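# Lower the held peg into the plate's hole

## Task

The left gripper starts out gripping a peg a little above a plate, near the plate's hole. Insert the peg into that hole and lower it until it sits on the hole's bottom. Forcing or wedging the peg too hard counts as a failed attempt.

## Robot and tools

Robot: two arms, left_arm and right_arm, each with a two-finger parallel gripper and a wrist camera. Only the left arm matters here; the right arm should stay still. Bases in the scene frame: left_arm at (-0.033, +0.263, 0) m, right_arm at (-0.011, -0.293, 0) m, both nearly unrotated with +z up.

Frames: the scene frame has its origin at table height midway between the arms, +x out over the table, +z up, left_arm on the +y side. Hand positions, orientations, targets and offsets for an arm are all given in that arm's own base frame. Fixed cameras and the table use the scene frame. A gripper's fingers point along its +z axis and close along its y axis. end_effector_position is the point between the pads, about 1 cm short of the fingertips. Printed poses can be off by a few centimetres, and friction or weight can leave a gripper resting a centimetre or more away from its command even without contact.

execute_actions(actions, cameras): actions is a list of actions; each action is a table of at most 15 rows, one row per 1/30 s step, and a short table repeats its last row to fill 15 steps. Every row holds 14 numbers in [-1, 1]: dx, dy, dz, rx, ry, rz, opening for left_arm, then the same seven for right_arm. The six pose numbers are an offset from that arm's Hand target as it stood when the action began (not from the previous row), along the arm's base axes; 1.0 equals 0.6 m or 180 degrees, and rx, ry, rz form one rotation vector about the Hand target's position. Sending the same offset again moves further. Opening is absolute: +1 fully open (0.094 m), -1 closed. To keep an arm where it is, give zeros for its six pose numbers and repeat its current opening (a 0 opening is a real command). An empty actions list just reports state. cameras picks images: omitted, null or ["all"] gives all, [] none.

move(target, speed, blend, opening_speed, blocking, cameras): target is one 14-number row, or a list of up to 15 rows, laid out as above; each row is an offset from the Hand targets at the start of the move, not from the previous row. The grippers follow straight paths, all finishing together, lasting 0.5 s to 10 s. speed is the path's top speed in m/s (0.002 to 2.9, default 0.25; rotation up to twice that in rad/s), one value or one per target. blend (m) rounds corners of a list. opening_speed (0.2 or more, per second on the -1..+1 scale) ramps the fingers. blocking=false returns after about 0.5 s while the move continues. The result adds a "move:" line: done, off_target, moving, held or fault, plus limits such as paced or held. done means within 10 mm and 2 degrees; it says nothing about contact. Moves do not avoid obstacles; faster moves hit harder, and a target set deeper past a contact presses harder.

wait(seconds 0 to 10): lets time pass with commands held. stop: brakes a running move. zoom_image(camera, region [x0, y0, x1, y1] in pixels, at most 504 by 504) enlarges part of the latest image from cam_head_left, cam_head_right, cam_left_wrist or cam_right_wrist (all 896x504). read_manual gives only licence texts. finished_scene ends the scene permanently; the peg must remain seated without help.

Results: end_effector_position (m) and end_effector_quat_wxyz per arm in its base frame, Hand target (the pose further offsets count from, after orientation is clipped to within 40 degrees of the measured one), Tool commands, Joint positions (last entry the finger opening in m), Joint velocities ("within noise" when at rest), joint torques (offset, scaled and noisy; joints 1 to 3 wrap at ±28 N m), grip_measured on the opening scale, and grip_effort_nm (negative closing). Calls of actions also list some intermediate hand positions. A resting gripper short of its target needs a new command, even all zeros, or the missing distance as an offset; tiny moves may not start.

How to proceed: keep the left opening closed on the peg throughout so it is not dropped. Use the wrist and head cameras (zoom as needed) to line the peg up over the hole, correct x and y in small offsets, then descend along -z slowly, in short steps of a few millimetres with low speed. Watch whether the hand stops descending and torques rise: that means the peg is touching the plate or bottom. Do not push beyond contact; if pressing, command the target back up above the gripper. Once seated on the bottom, release only if needed by commanding an opening well above grip_measured, and lift clear gently.

Avoid: hard or fast contact, jamming the peg, dropping it or knocking anything off the table (that fails the task), letting the arms come close to each other, moving a gripper near its own base, and holding strained poses long, since motors heat (MOTOR HOT at 75 °C, a fault fold at 90 °C). Thinking time lets the simulation run on.

Each tool is called after "Emit:" by a JSON object that holds its "name" and its "arguments".

## Session

Emit:
{"name": "execute_actions", "arguments": {"actions": []}}

Scene clock: 0.00 s.
left_arm: end_effector_position=(+0.2764, -0.1577, +0.1159) grip_measured=-0.053 grip_effort_nm=n/a end_effector_quat_wxyz=(-0.002, +0.859, +0.512, -0.006) | right_arm: end_effector_position=(+0.3834, +0.0016, +0.4009) grip_measured=+1.000 grip_effort_nm=n/a end_effector_quat_wxyz=(+0.701, +0.000, +0.713, +0.003)
Joint positions: left_arm=[-0.517 1.756 1.462 -1.285 0.008 1.551 0.045] | right_arm=[0 1.052 1.041 -0.005 -0.004 0.005 0.094]
Joint velocities: within noise
Joint torques (N m): no reading
Heat: left arm: 47 °C; right arm: 43 °C.
Hand target: left_arm +0.2801, -0.1621, +0.1280; +0.020, +0.860, +0.509, +0.000 | right_arm +0.3795, +0.0010, +0.4104; +0.709, +0.000, +0.706, +0.000
Tool commands: left_gripper/opening=-1.0 right_gripper/opening=+1.0

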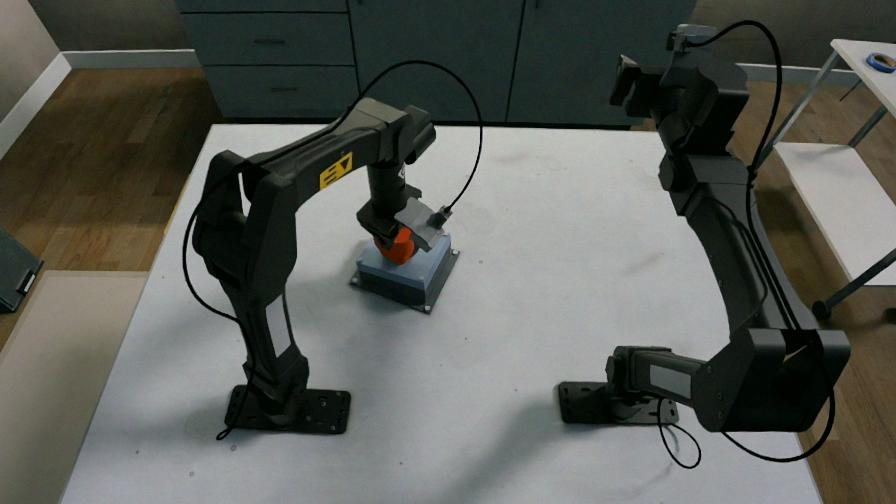

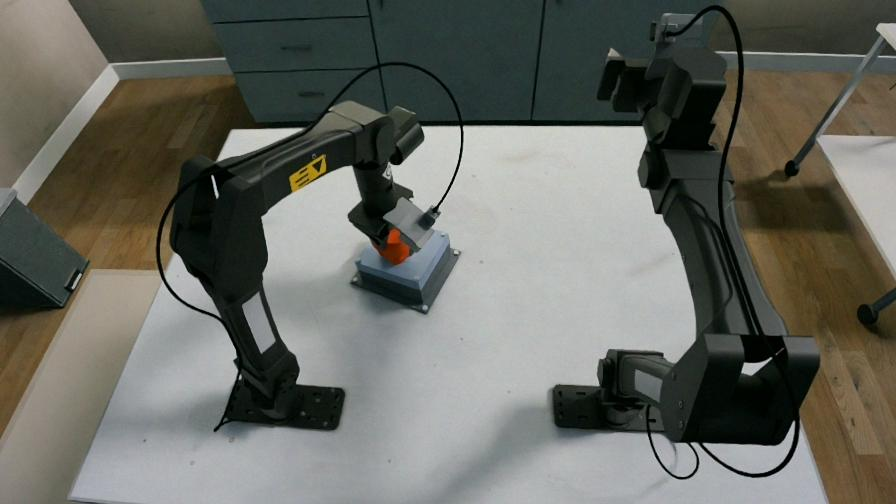

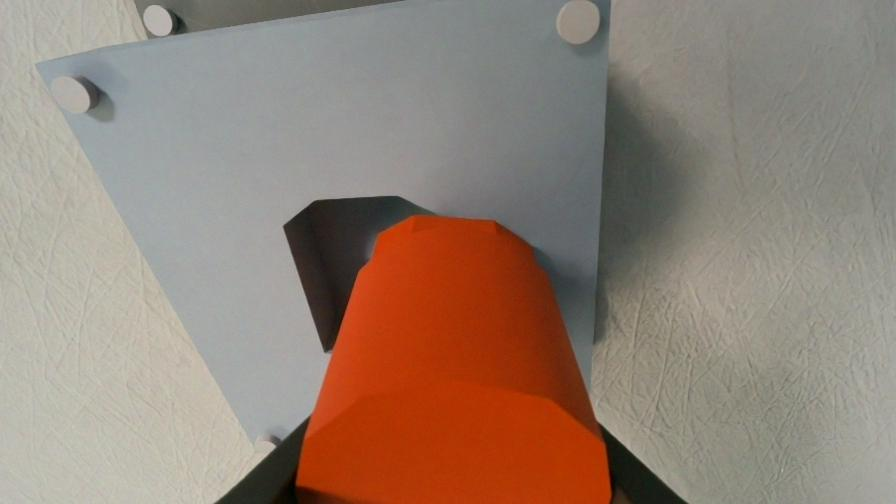

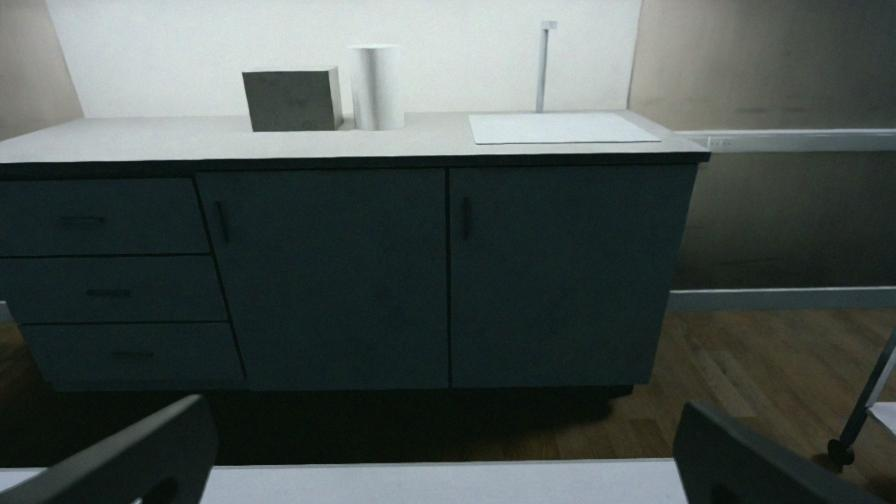

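Emit:
{"name": "zoom_image", "arguments": {"camera": "cam_left_wrist", "region": [200, 150, 650, 504]}}

Emit:
{"name": "zoom_image", "arguments": {"camera": "cam_head_left", "region": [330, 180, 480, 330]}}

Emit:
{"name": "zoom_image", "arguments": {"camera": "cam_head_right", "region": [330, 180, 480, 330]}}

Scaled by 1.120 from the camera's 896x504 image, which has a finer 1280x720 frame.

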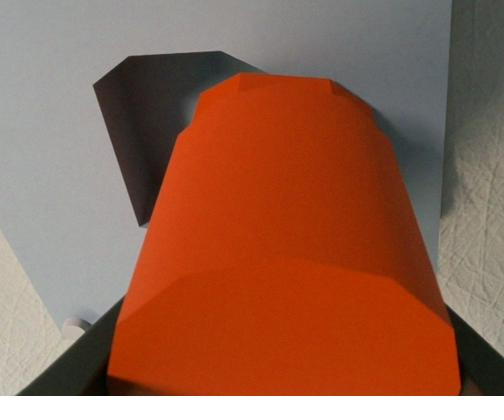

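Scaled by 3.360 from the camera's 896x504 image, which has a finer 1280x720 frame.

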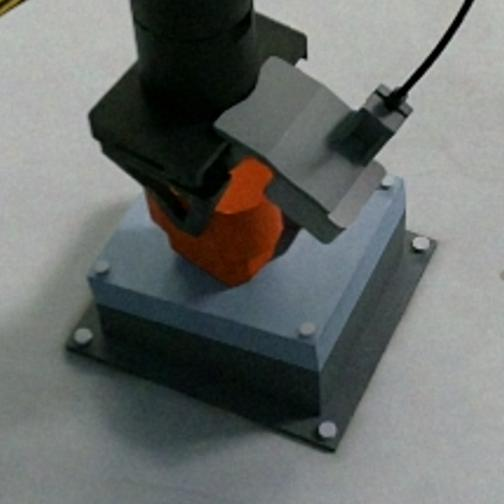

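Scaled by 3.360 from the camera's 896x504 image, which has a finer 1280x720 frame.

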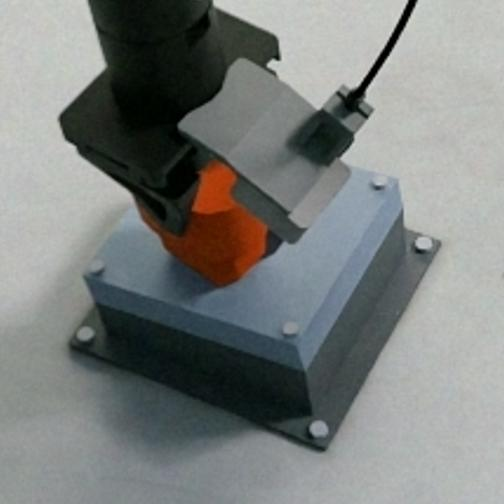

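Emit:
{"name": "move", "arguments": {"target": [-0.05, 0.04, 0.08, 0,0,0,-1, 0,0,0,0,0,0,1], "speed": 0.12}}

Scene clock: 11.87 s.
left_arm: end_effector_position=(+0.2503, -0.1367, +0.1559) grip_measured=-0.053 grip_effort_nm=-1.028 end_effector_quat_wxyz=(-0.004, +0.858, +0.514, -0.007) | right_arm: end_effector_position=(+0.3834, +0.0005, +0.4009) grip_measured=+1.000 grip_effort_nm=-0.012 end_effector_quat_wxyz=(+0.701, +0.003, +0.713, +0.000)
Joint positions: left_arm=[-0.499 1.637 1.485 -1.432 0.008 1.563 0.045] | right_arm=[0.001 1.052 1.041 -0.005 0.005 0.005 0.094]
Joint velocities: within noise
Joint torques (N m): left_arm=[0.54 -8.72 7.69 -0.05 0.05 0.12] | right_arm=[-0.03 -3.88 10.14 2.25 0.02 0.02]
Heat: left arm: 48 °C; right arm: 45 °C.
Hand target: left_arm +0.2501, -0.1381, +0.1760; +0.020, +0.860, +0.509, +0.000 | right_arm +0.3795, +0.0010, +0.4104; +0.709, +0.000, +0.706, +0.000
Off the commanded pose: left_arm 0.020 m, 3 deg | right_arm 0.010 m, 1 deg.
move: off_target (left_arm)

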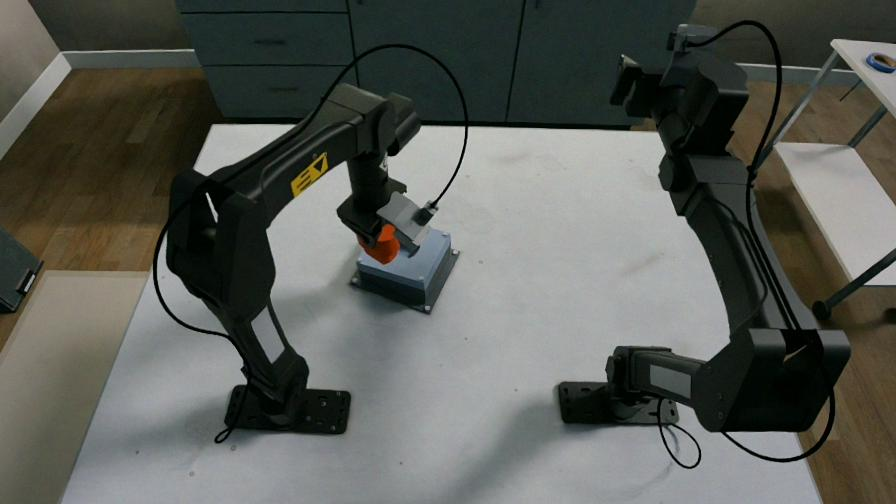

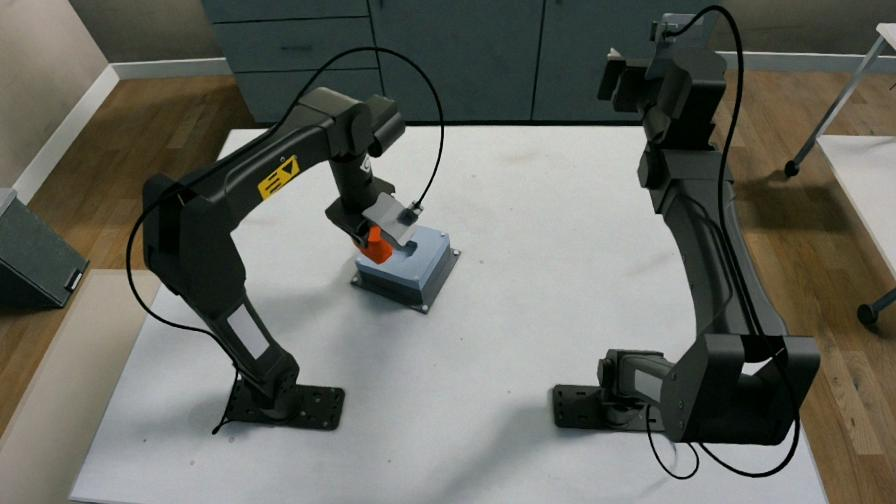

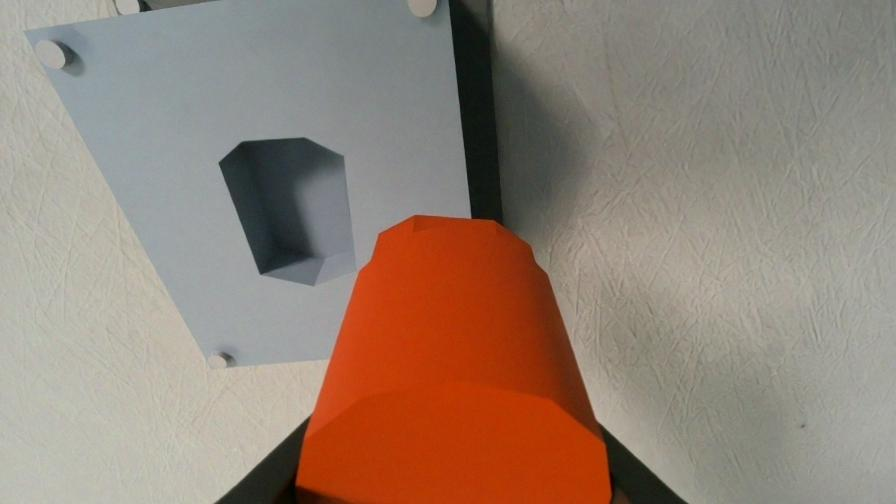

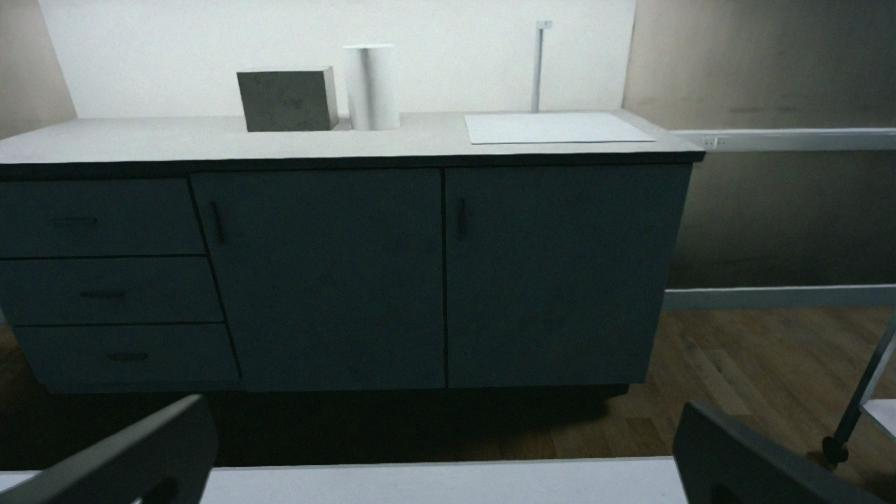

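Emit:
{"name": "zoom_image", "arguments": {"camera": "cam_left_wrist", "region": [200, 120, 400, 300]}}

Emit:
{"name": "zoom_image", "arguments": {"camera": "cam_left_wrist", "region": [290, 200, 620, 504]}}

Emit:
{"name": "zoom_image", "arguments": {"camera": "cam_head_left", "region": [340, 200, 440, 290]}}

Emit:
{"name": "zoom_image", "arguments": {"camera": "cam_head_right", "region": [340, 200, 440, 290]}}

Scaled by 2.520 from the camera's 896x504 image, which has a finer 1280x720 frame.

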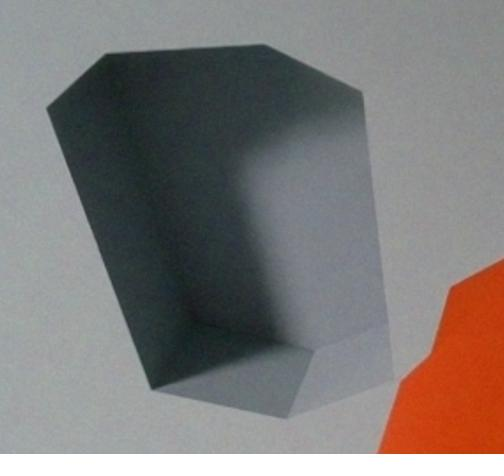

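Scaled by 1.527 from the camera's 896x504 image, which has a finer 1280x720 frame.

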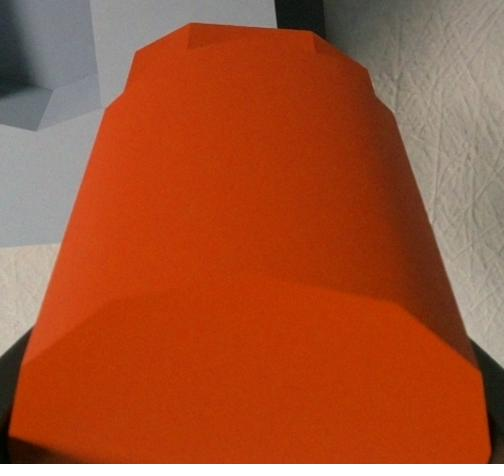

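Scaled by 5.040 from the camera's 896x504 image, which has a finer 1280x720 frame.

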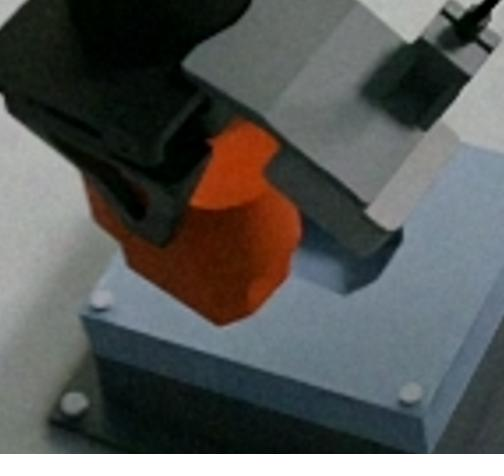

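Scaled by 5.040 from the camera's 896x504 image, which has a finer 1280x720 frame.

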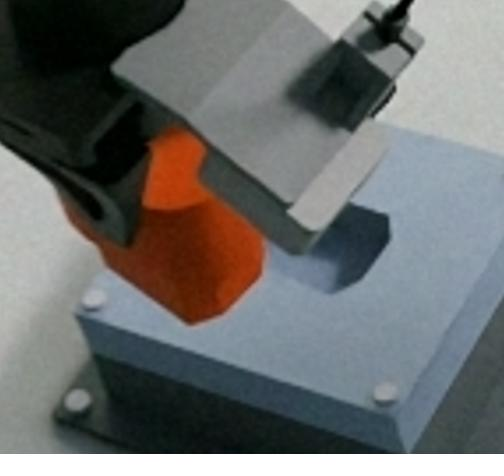

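Emit:
{"name": "zoom_image", "arguments": {"camera": "cam_left_wrist", "region": [350, 200, 560, 320]}}

Emit:
{"name": "zoom_image", "arguments": {"camera": "cam_left_wrist", "region": [290, 350, 620, 504]}}

Scaled by 2.400 from the camera's 896x504 image, which has a finer 1280x720 frame.

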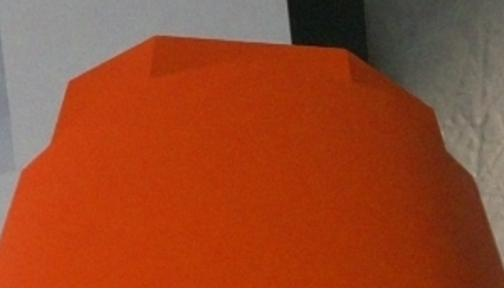

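Scaled by 1.527 from the camera's 896x504 image, which has a finer 1280x720 frame.

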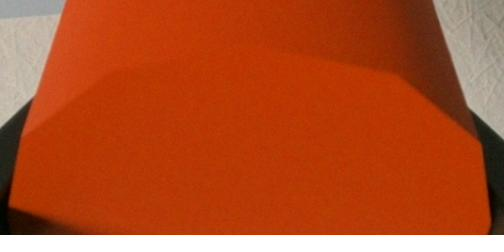

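Emit:
{"name": "move", "arguments": {"target": [0.08, -0.065, -0.06, 0,0,0.044,-1, 0,0,0,0,0,0,1], "speed": 0.12, "cameras": ["cam_head_left","cam_head_right","cam_left_wrist"]}}

Emit:
{"name": "zoom_image", "arguments": {"camera": "cam_left_wrist", "region": [300, 120, 620, 320]}}

Emit:
{"name": "zoom_image", "arguments": {"camera": "cam_head_right", "region": [340, 200, 460, 300]}}

Emit:
{"name": "zoom_image", "arguments": {"camera": "cam_head_left", "region": [340, 200, 460, 300]}}

Scene clock: 96.13 s.
left_arm: end_effector_position=(+0.2845, -0.1669, +0.1294) grip_measured=-0.052 grip_effort_nm=-1.023 end_effector_quat_wxyz=(-0.012, +0.823, +0.568, -0.010) | right_arm: end_effector_position=(+0.3834, +0.0005, +0.4009) grip_measured=+1.000 grip_effort_nm=-0.012 end_effector_quat_wxyz=(+0.701, +0.003, +0.713, +0.000)
Joint positions: left_arm=[-0.529 1.821 1.594 -1.374 0.008 1.405 0.045] | right_arm=[0.001 1.052 1.041 -0.005 0.005 0.005 0.094]
Joint velocities: within noise
Joint torques (N m): left_arm=[-0.55 -7.3 7.94 0.48 -0.01 -0.05] | right_arm=[-0.02 -3.89 10.11 2.26 0 0.02]
Heat: left arm: 48 °C; right arm: 49 °C.
Hand target: left_arm +0.2981, -0.1771, +0.1400; +0.020, +0.823, +0.568, +0.002 | right_arm +0.3795, +0.0010, +0.4104; +0.709, +0.000, +0.706, +0.000
Off the commanded pose: left_arm 0.020 m, 4 deg | right_arm 0.010 m, 1 deg.
move: off_target (left_arm)
Images, in order (width x height): cam_head_left 896x504, cam_head_right 896x504, cam_left_wrist 896x504.

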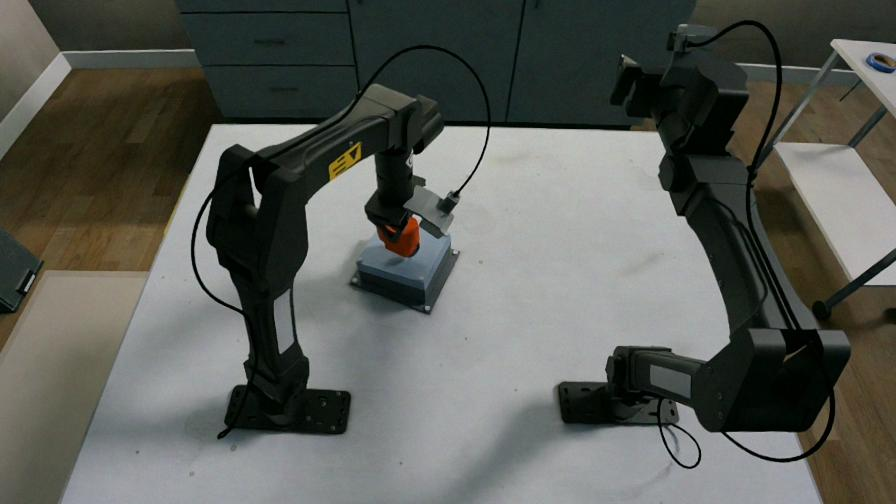

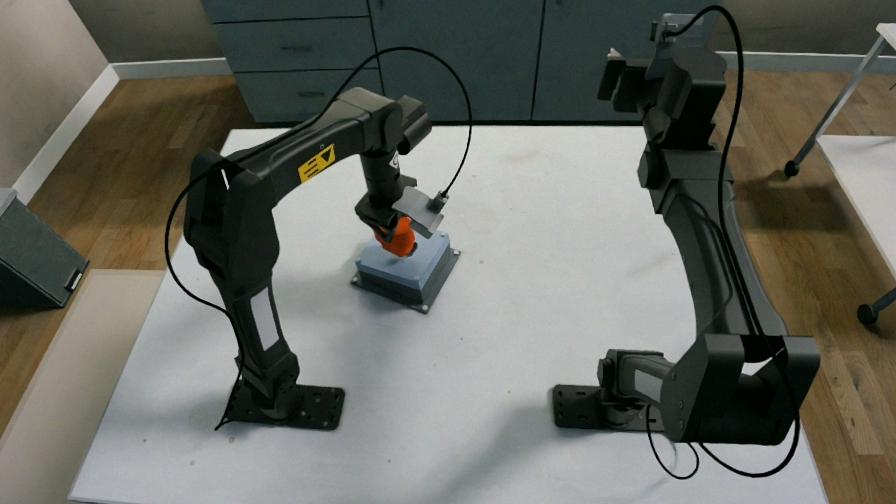

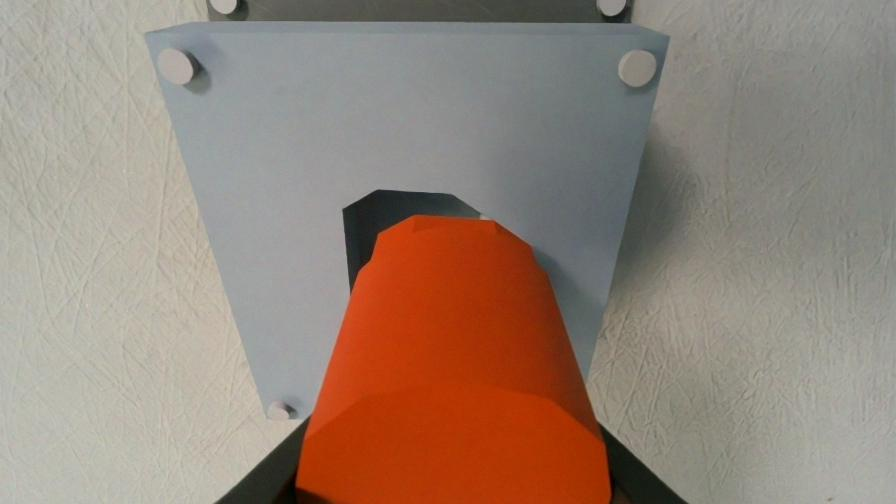

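Scaled by 1.575 from the camera's 896x504 image, which has a finer 1280x720 frame.

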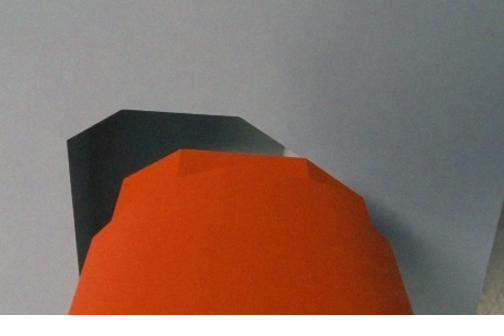

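Scaled by 4.200 from the camera's 896x504 image, which has a finer 1280x720 frame.

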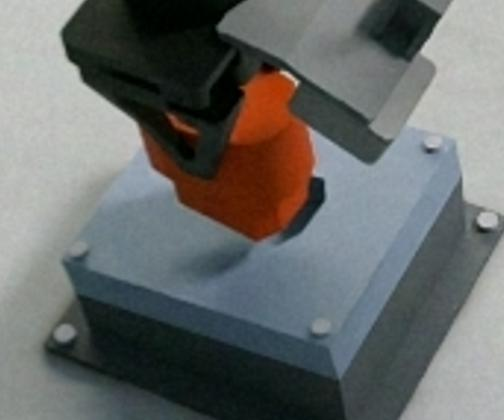

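Scaled by 4.200 from the camera's 896x504 image, which has a finer 1280x720 frame.

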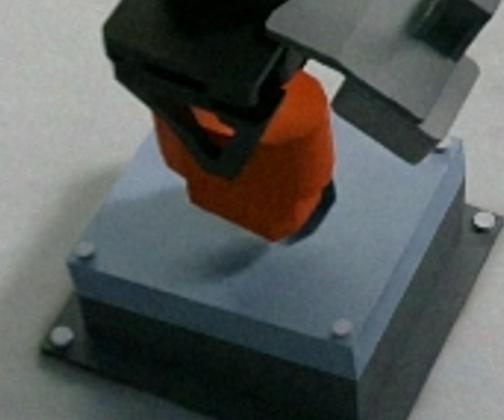

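Emit:
{"name": "move", "arguments": {"target": [0.015, -0.0075, -0.0133, -0.0025,-0.0064,0,-1, 0,0,0,0,0,0,1], "speed": 0.06, "cameras": ["cam_left_wrist"]}}

Emit:
{"name": "zoom_image", "arguments": {"camera": "cam_left_wrist", "region": [300, 120, 620, 320]}}

Scene clock: 134.47 s.
left_arm: end_effector_position=(+0.2938, -0.1724, +0.1244) grip_measured=-0.052 grip_effort_nm=-1.028 end_effector_quat_wxyz=(+0.001, +0.823, +0.568, -0.004) | right_arm: end_effector_position=(+0.3834, +0.0005, +0.4009) grip_measured=+1.000 grip_effort_nm=-0.017 end_effector_quat_wxyz=(+0.701, +0.003, +0.713, +0.000)
Joint positions: left_arm=[-0.529 1.836 1.594 -1.331 0.008 1.405 0.045] | right_arm=[0.001 1.052 1.041 -0.005 0.005 0.005 0.094]
Joint velocities: within noise
Joint torques (N m): left_arm=[-0.64 -7.41 6.99 0.6 -0.04 -0.09] | right_arm=[-0.02 -3.78 10.19 2.24 0.03 0.02]
Heat: left arm: 52 °C; right arm: 49 °C.
Hand target: left_arm +0.3071, -0.1816, +0.1320; +0.029, +0.823, +0.567, +0.008 | right_arm +0.3795, +0.0010, +0.4104; +0.709, +0.000, +0.706, +0.000
Off the commanded pose: left_arm 0.018 m, 4 deg | right_arm 0.010 m, 1 deg.
move: off_target (left_arm)
Images, in order (width x height): cam_left_wrist 896x504.

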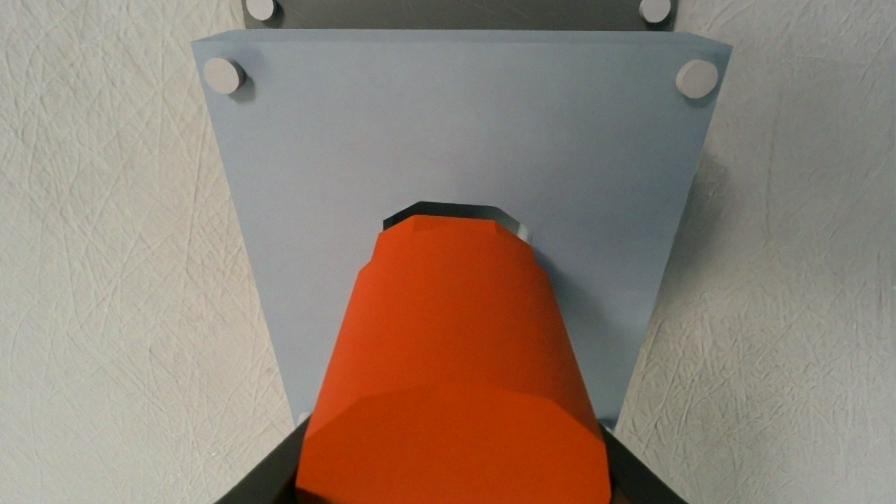

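Scaled by 1.575 from the camera's 896x504 image, which has a finer 1280x720 frame.

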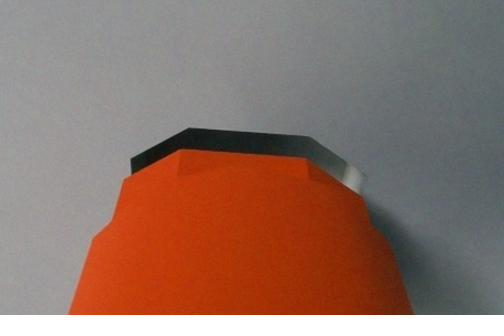

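Emit:
{"name": "move", "arguments": {"target": [-0.0015, 0.0005, -0.0095, 0,0,0,-1, 0,0,0,0,0,0,1], "speed": 0.05, "cameras": ["cam_left_wrist","cam_head_right"]}}

Emit:
{"name": "zoom_image", "arguments": {"camera": "cam_left_wrist", "region": [340, 180, 580, 330]}}

Emit:
{"name": "zoom_image", "arguments": {"camera": "cam_head_right", "region": [340, 200, 460, 300]}}

Scene clock: 145.17 s.
left_arm: end_effector_position=(+0.2985, -0.1751, +0.1244) grip_measured=-0.053 grip_effort_nm=-1.028 end_effector_quat_wxyz=(+0.010, +0.823, +0.568, +0.000) | right_arm: end_effector_position=(+0.3834, +0.0005, +0.4009) grip_measured=+1.000 grip_effort_nm=-0.017 end_effector_quat_wxyz=(+0.701, +0.003, +0.713, +0.000)
Joint positions: left_arm=[-0.529 1.836 1.594 -1.309 0.008 1.405 0.045] | right_arm=[0.001 1.052 1.041 -0.005 0.005 0.005 0.094]
Joint velocities: within noise
Joint torques (N m): left_arm=[-0.58 -7.66 4.89 0.7 -0.04 -0.1] | right_arm=[-0.02 -3.85 10.24 2.25 0.02 0.02]
Heat: left arm: 51 °C; right arm: 49 °C.
Hand target: left_arm +0.3062, -0.1813, +0.1263; +0.029, +0.823, +0.567, +0.008 | right_arm +0.3795, +0.0010, +0.4104; +0.709, +0.000, +0.706, +0.000
Off the commanded pose: left_arm 0.010 m, 2 deg | right_arm 0.010 m, 1 deg.
move: done
Images, in order (width x height): cam_head_right 896x504, cam_left_wrist 896x504.

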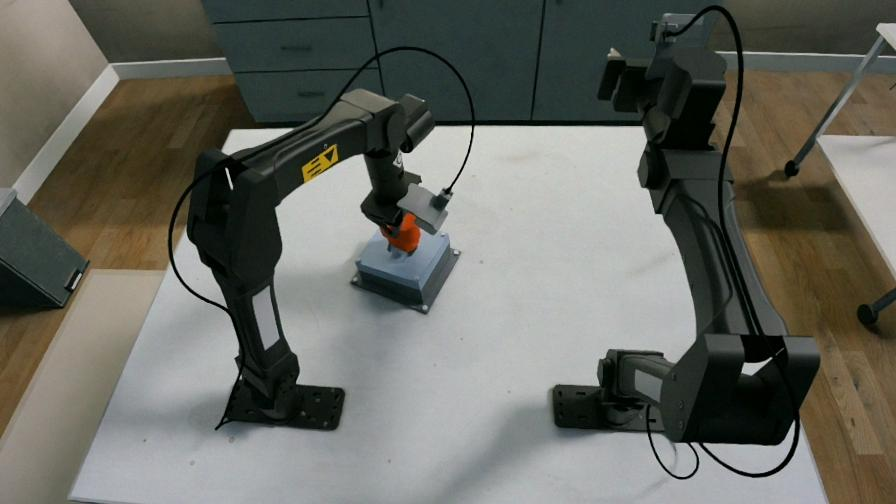

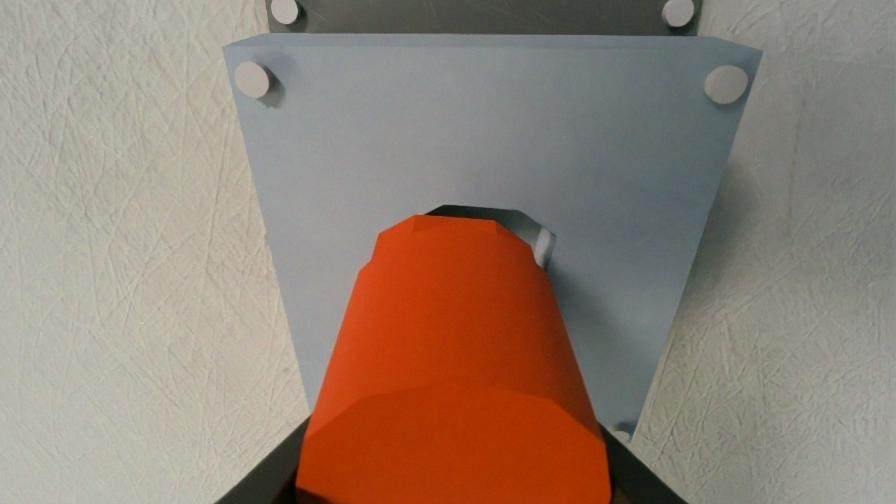

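Scaled by 2.100 from the camera's 896x504 image, which has a finer 1280x720 frame.

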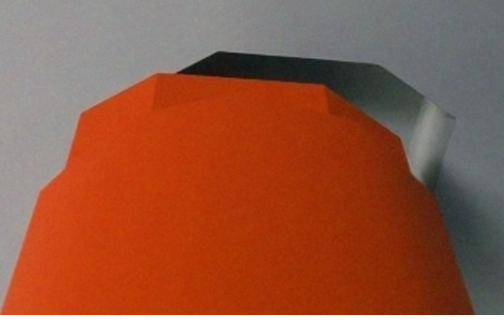

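Scaled by 4.200 from the camera's 896x504 image, which has a finer 1280x720 frame.

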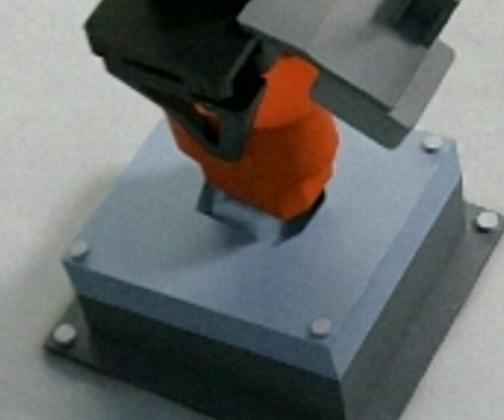

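Emit:
{"name": "move", "arguments": {"target": [-0.011, 0.0055, -0.01, 0,0,0,-1, 0,0,0,0,0,0,1], "speed": 0.05, "cameras": ["cam_left_wrist","cam_head_right"]}}

Emit:
{"name": "zoom_image", "arguments": {"camera": "cam_left_wrist", "region": [340, 180, 580, 330]}}

Emit:
{"name": "zoom_image", "arguments": {"camera": "cam_head_right", "region": [340, 200, 460, 300]}}

Scene clock: 158.60 s.
left_arm: end_effector_position=(+0.2969, -0.1696, +0.1132) grip_measured=-0.052 grip_effort_nm=-1.023 end_effector_quat_wxyz=(+0.003, +0.821, +0.570, -0.002) | right_arm: end_effector_position=(+0.3834, +0.0005, +0.4009) grip_measured=+1.000 grip_effort_nm=-0.017 end_effector_quat_wxyz=(+0.701, +0.003, +0.713, +0.000)
Joint positions: left_arm=[-0.519 1.836 1.549 -1.28 0.006 1.409 0.045] | right_arm=[0.001 1.052 1.041 -0.005 0.005 0.005 0.094]
Joint velocities: within noise
Joint torques (N m): left_arm=[-0.87 -9.81 3.7 0.69 -0.06 -0.1] | right_arm=[0.03 -3.82 10.17 2.26 0.03 0.01]
Heat: left arm: 49 °C; right arm: 49 °C.
Hand target: left_arm +0.2996, -0.1780, +0.1203; +0.029, +0.823, +0.567, +0.008 | right_arm +0.3795, +0.0010, +0.4104; +0.709, +0.000, +0.706, +0.000
Off the commanded pose: left_arm 0.011 m, 3 deg | right_arm 0.010 m, 1 deg.
move: off_target (left_arm)
Images, in order (width x height): cam_head_right 896x504, cam_left_wrist 896x504.

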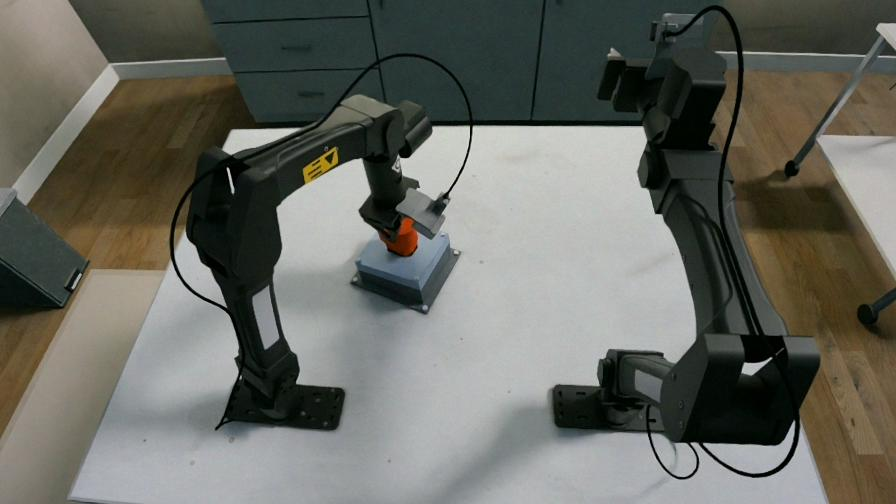

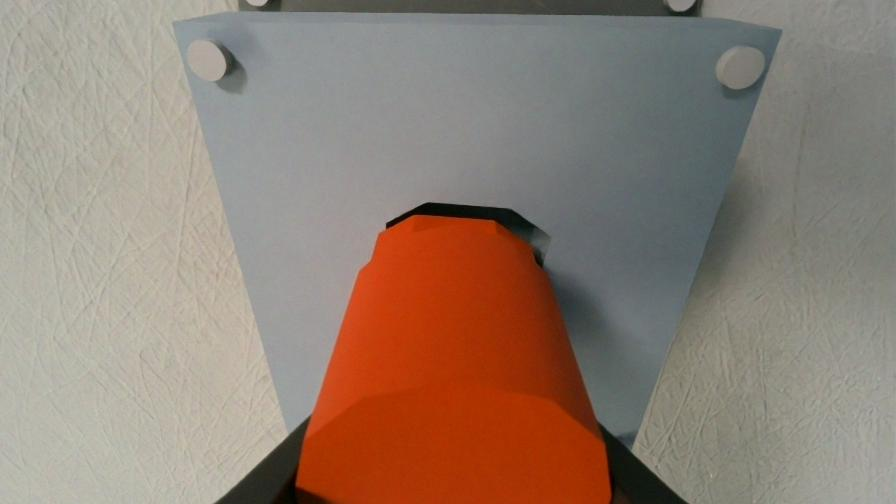

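Scaled by 2.100 from the camera's 896x504 image, which has a finer 1280x720 frame.

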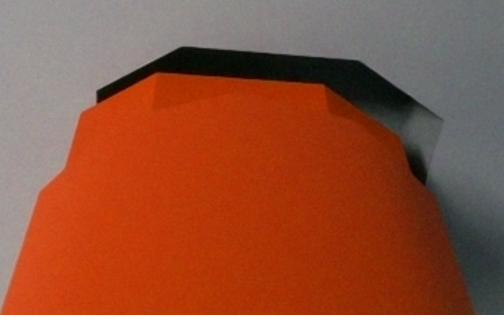

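Scaled by 4.200 from the camera's 896x504 image, which has a finer 1280x720 frame.

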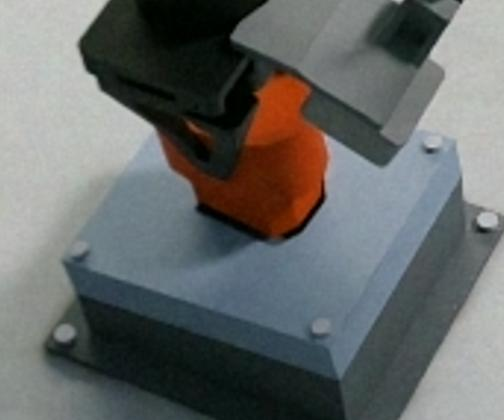

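Emit:
{"name": "move", "arguments": {"target": [-0.0075, -0.0025, 0.003, 0,0,0,-1, 0,0,0,0,0,0,1], "speed": 0.05, "cameras": ["cam_left_wrist","cam_head_right"]}}

Emit:
{"name": "zoom_image", "arguments": {"camera": "cam_left_wrist", "region": [340, 180, 580, 330]}}

Emit:
{"name": "zoom_image", "arguments": {"camera": "cam_head_right", "region": [340, 200, 460, 300]}}

Scene clock: 168.67 s.
left_arm: end_effector_position=(+0.2960, -0.1702, +0.1131) grip_measured=-0.052 grip_effort_nm=-1.023 end_effector_quat_wxyz=(+0.003, +0.818, +0.575, +0.001) | right_arm: end_effector_position=(+0.3834, +0.0005, +0.4009) grip_measured=+1.000 grip_effort_nm=-0.017 end_effector_quat_wxyz=(+0.701, +0.003, +0.713, +0.000)
Joint positions: left_arm=[-0.525 1.831 1.543 -1.275 0 1.391 0.045] | right_arm=[0.001 1.052 1.041 -0.005 0.005 0.005 0.094]
Joint velocities: within noise
Joint torques (N m): left_arm=[-1.17 -10.37 3.69 0.62 0.05 -0.01] | right_arm=[0.06 -3.86 10.15 2.25 0.02 0]
Heat: left arm: 48 °C; right arm: 49 °C.
Hand target: left_arm +0.2951, -0.1795, +0.1221; +0.029, +0.823, +0.567, +0.008 | right_arm +0.3795, +0.0010, +0.4104; +0.709, +0.000, +0.706, +0.000
Off the commanded pose: left_arm 0.013 m, 3 deg | right_arm 0.010 m, 1 deg.
move: off_target (left_arm)
Images, in order (width x height): cam_head_right 896x504, cam_left_wrist 896x504.

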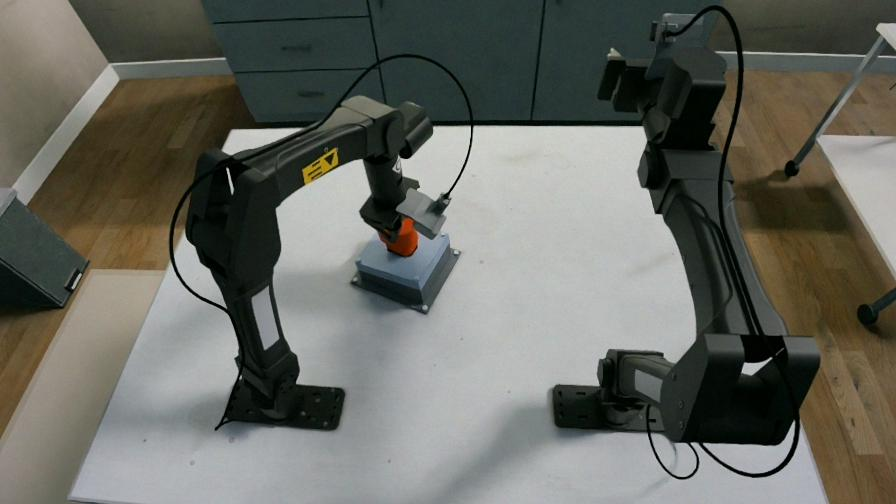

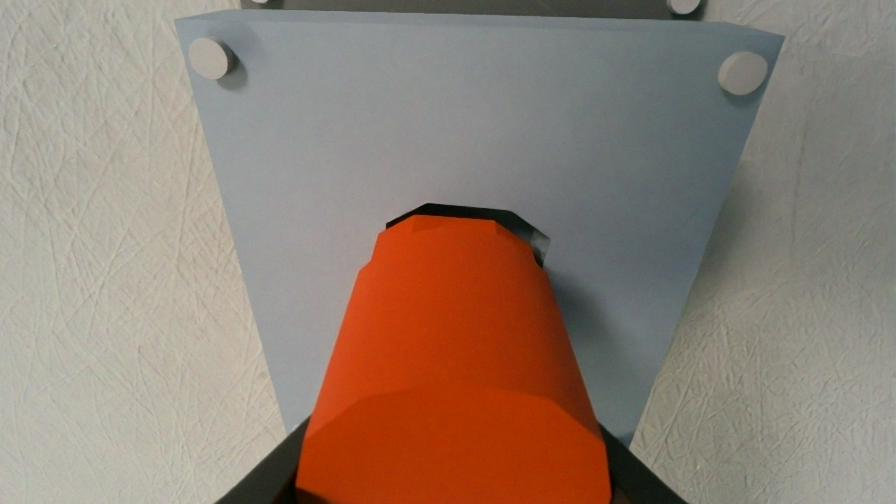

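Scaled by 2.100 from the camera's 896x504 image, which has a finer 1280x720 frame.

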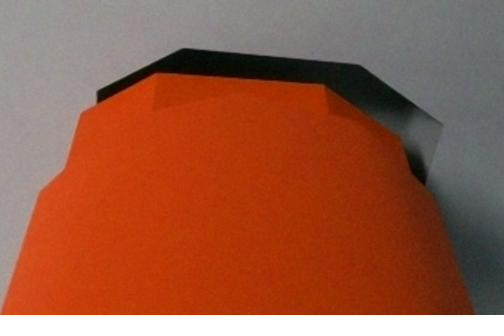

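Scaled by 4.200 from the camera's 896x504 image, which has a finer 1280x720 frame.

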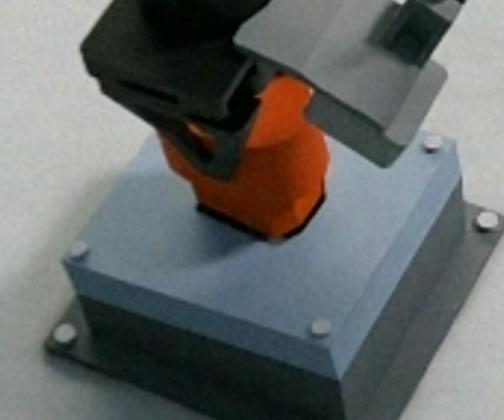

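Emit:
{"name": "zoom_image", "arguments": {"camera": "cam_head_right", "region": [375, 230, 425, 265]}}

Emit:
{"name": "execute_actions", "arguments": {"actions": [], "cameras": ["cam_head_left","cam_left_wrist"]}}

Emit:
{"name": "zoom_image", "arguments": {"camera": "cam_head_left", "region": [375, 230, 435, 270]}}

Emit:
{"name": "zoom_image", "arguments": {"camera": "cam_left_wrist", "region": [490, 200, 590, 300]}}

Scaled by 10.080 from the camera's 896x504 image, which has a finer 1280x720 frame.

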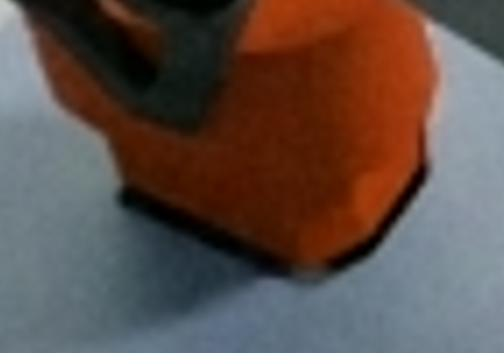

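Scene clock: 176.07 s.
left_arm: end_effector_position=(+0.2960, -0.1702, +0.1131) grip_measured=-0.052 grip_effort_nm=-1.028 end_effector_quat_wxyz=(+0.003, +0.818, +0.575, +0.001) | right_arm: end_effector_position=(+0.3834, +0.0005, +0.4009) grip_measured=+1.000 grip_effort_nm=-0.017 end_effector_quat_wxyz=(+0.701, +0.003, +0.713, +0.000)
Joint positions: left_arm=[-0.525 1.831 1.543 -1.275 0 1.391 0.045] | right_arm=[0.001 1.052 1.041 -0.005 0.005 0.005 0.094]
Joint velocities: within noise
Joint torques (N m): left_arm=[-1.09 -10.37 3.48 0.59 0 -0.01] | right_arm=[-0.02 -3.88 10.19 2.24 0.03 0.01]
Heat: left arm: 47 °C; right arm: 49 °C.
Hand target: left_arm +0.2951, -0.1795, +0.1221; +0.029, +0.823, +0.567, +0.008 | right_arm +0.3795, +0.0010, +0.4104; +0.709, +0.000, +0.706, +0.000
Tool commands: left_gripper/opening=-1.0 right_gripper/opening=+1.0
Off the commanded pose: left_arm 0.013 m, 3 deg | right_arm 0.010 m, 1 deg.
Images, in order (width x height): cam_head_left 896x504, cam_left_wrist 896x504.

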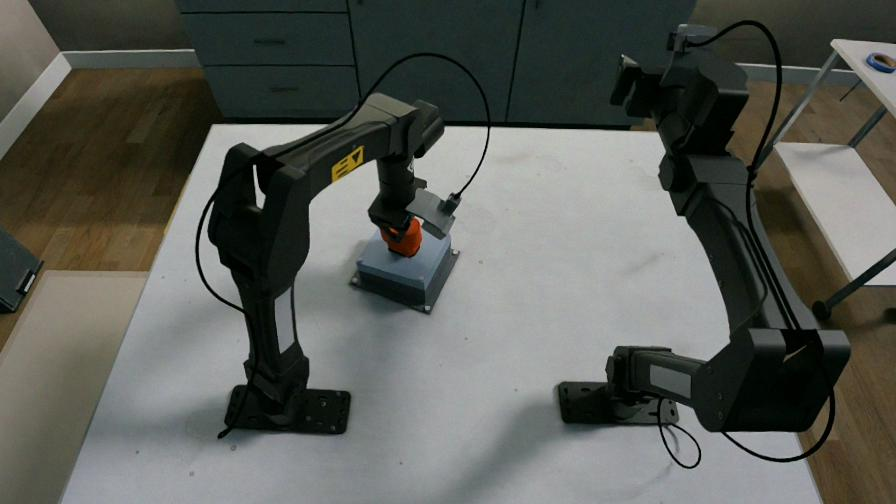

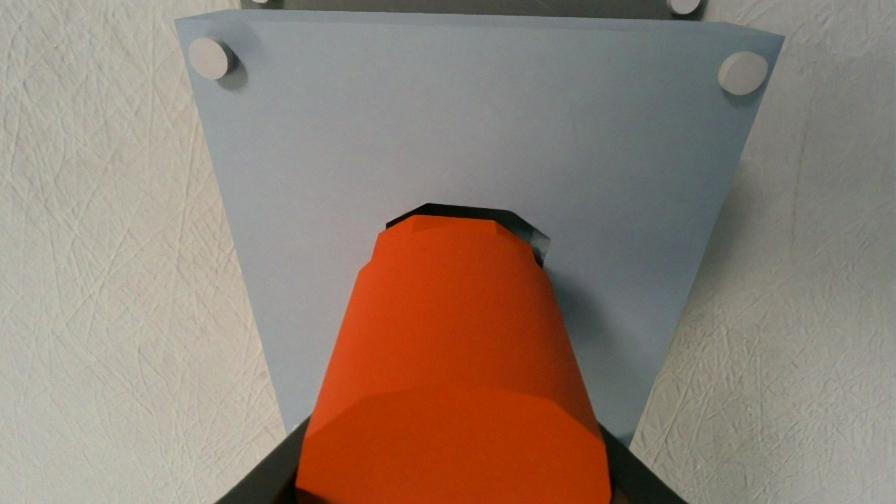

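Scaled by 8.400 from the camera's 896x504 image, which has a finer 1280x720 frame.

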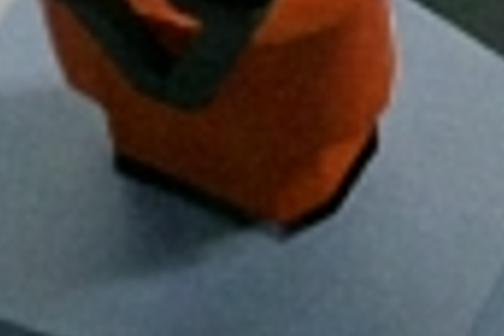

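Scaled by 5.040 from the camera's 896x504 image, which has a finer 1280x720 frame.

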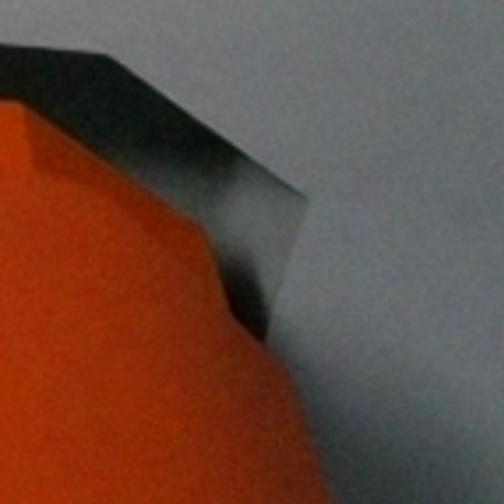

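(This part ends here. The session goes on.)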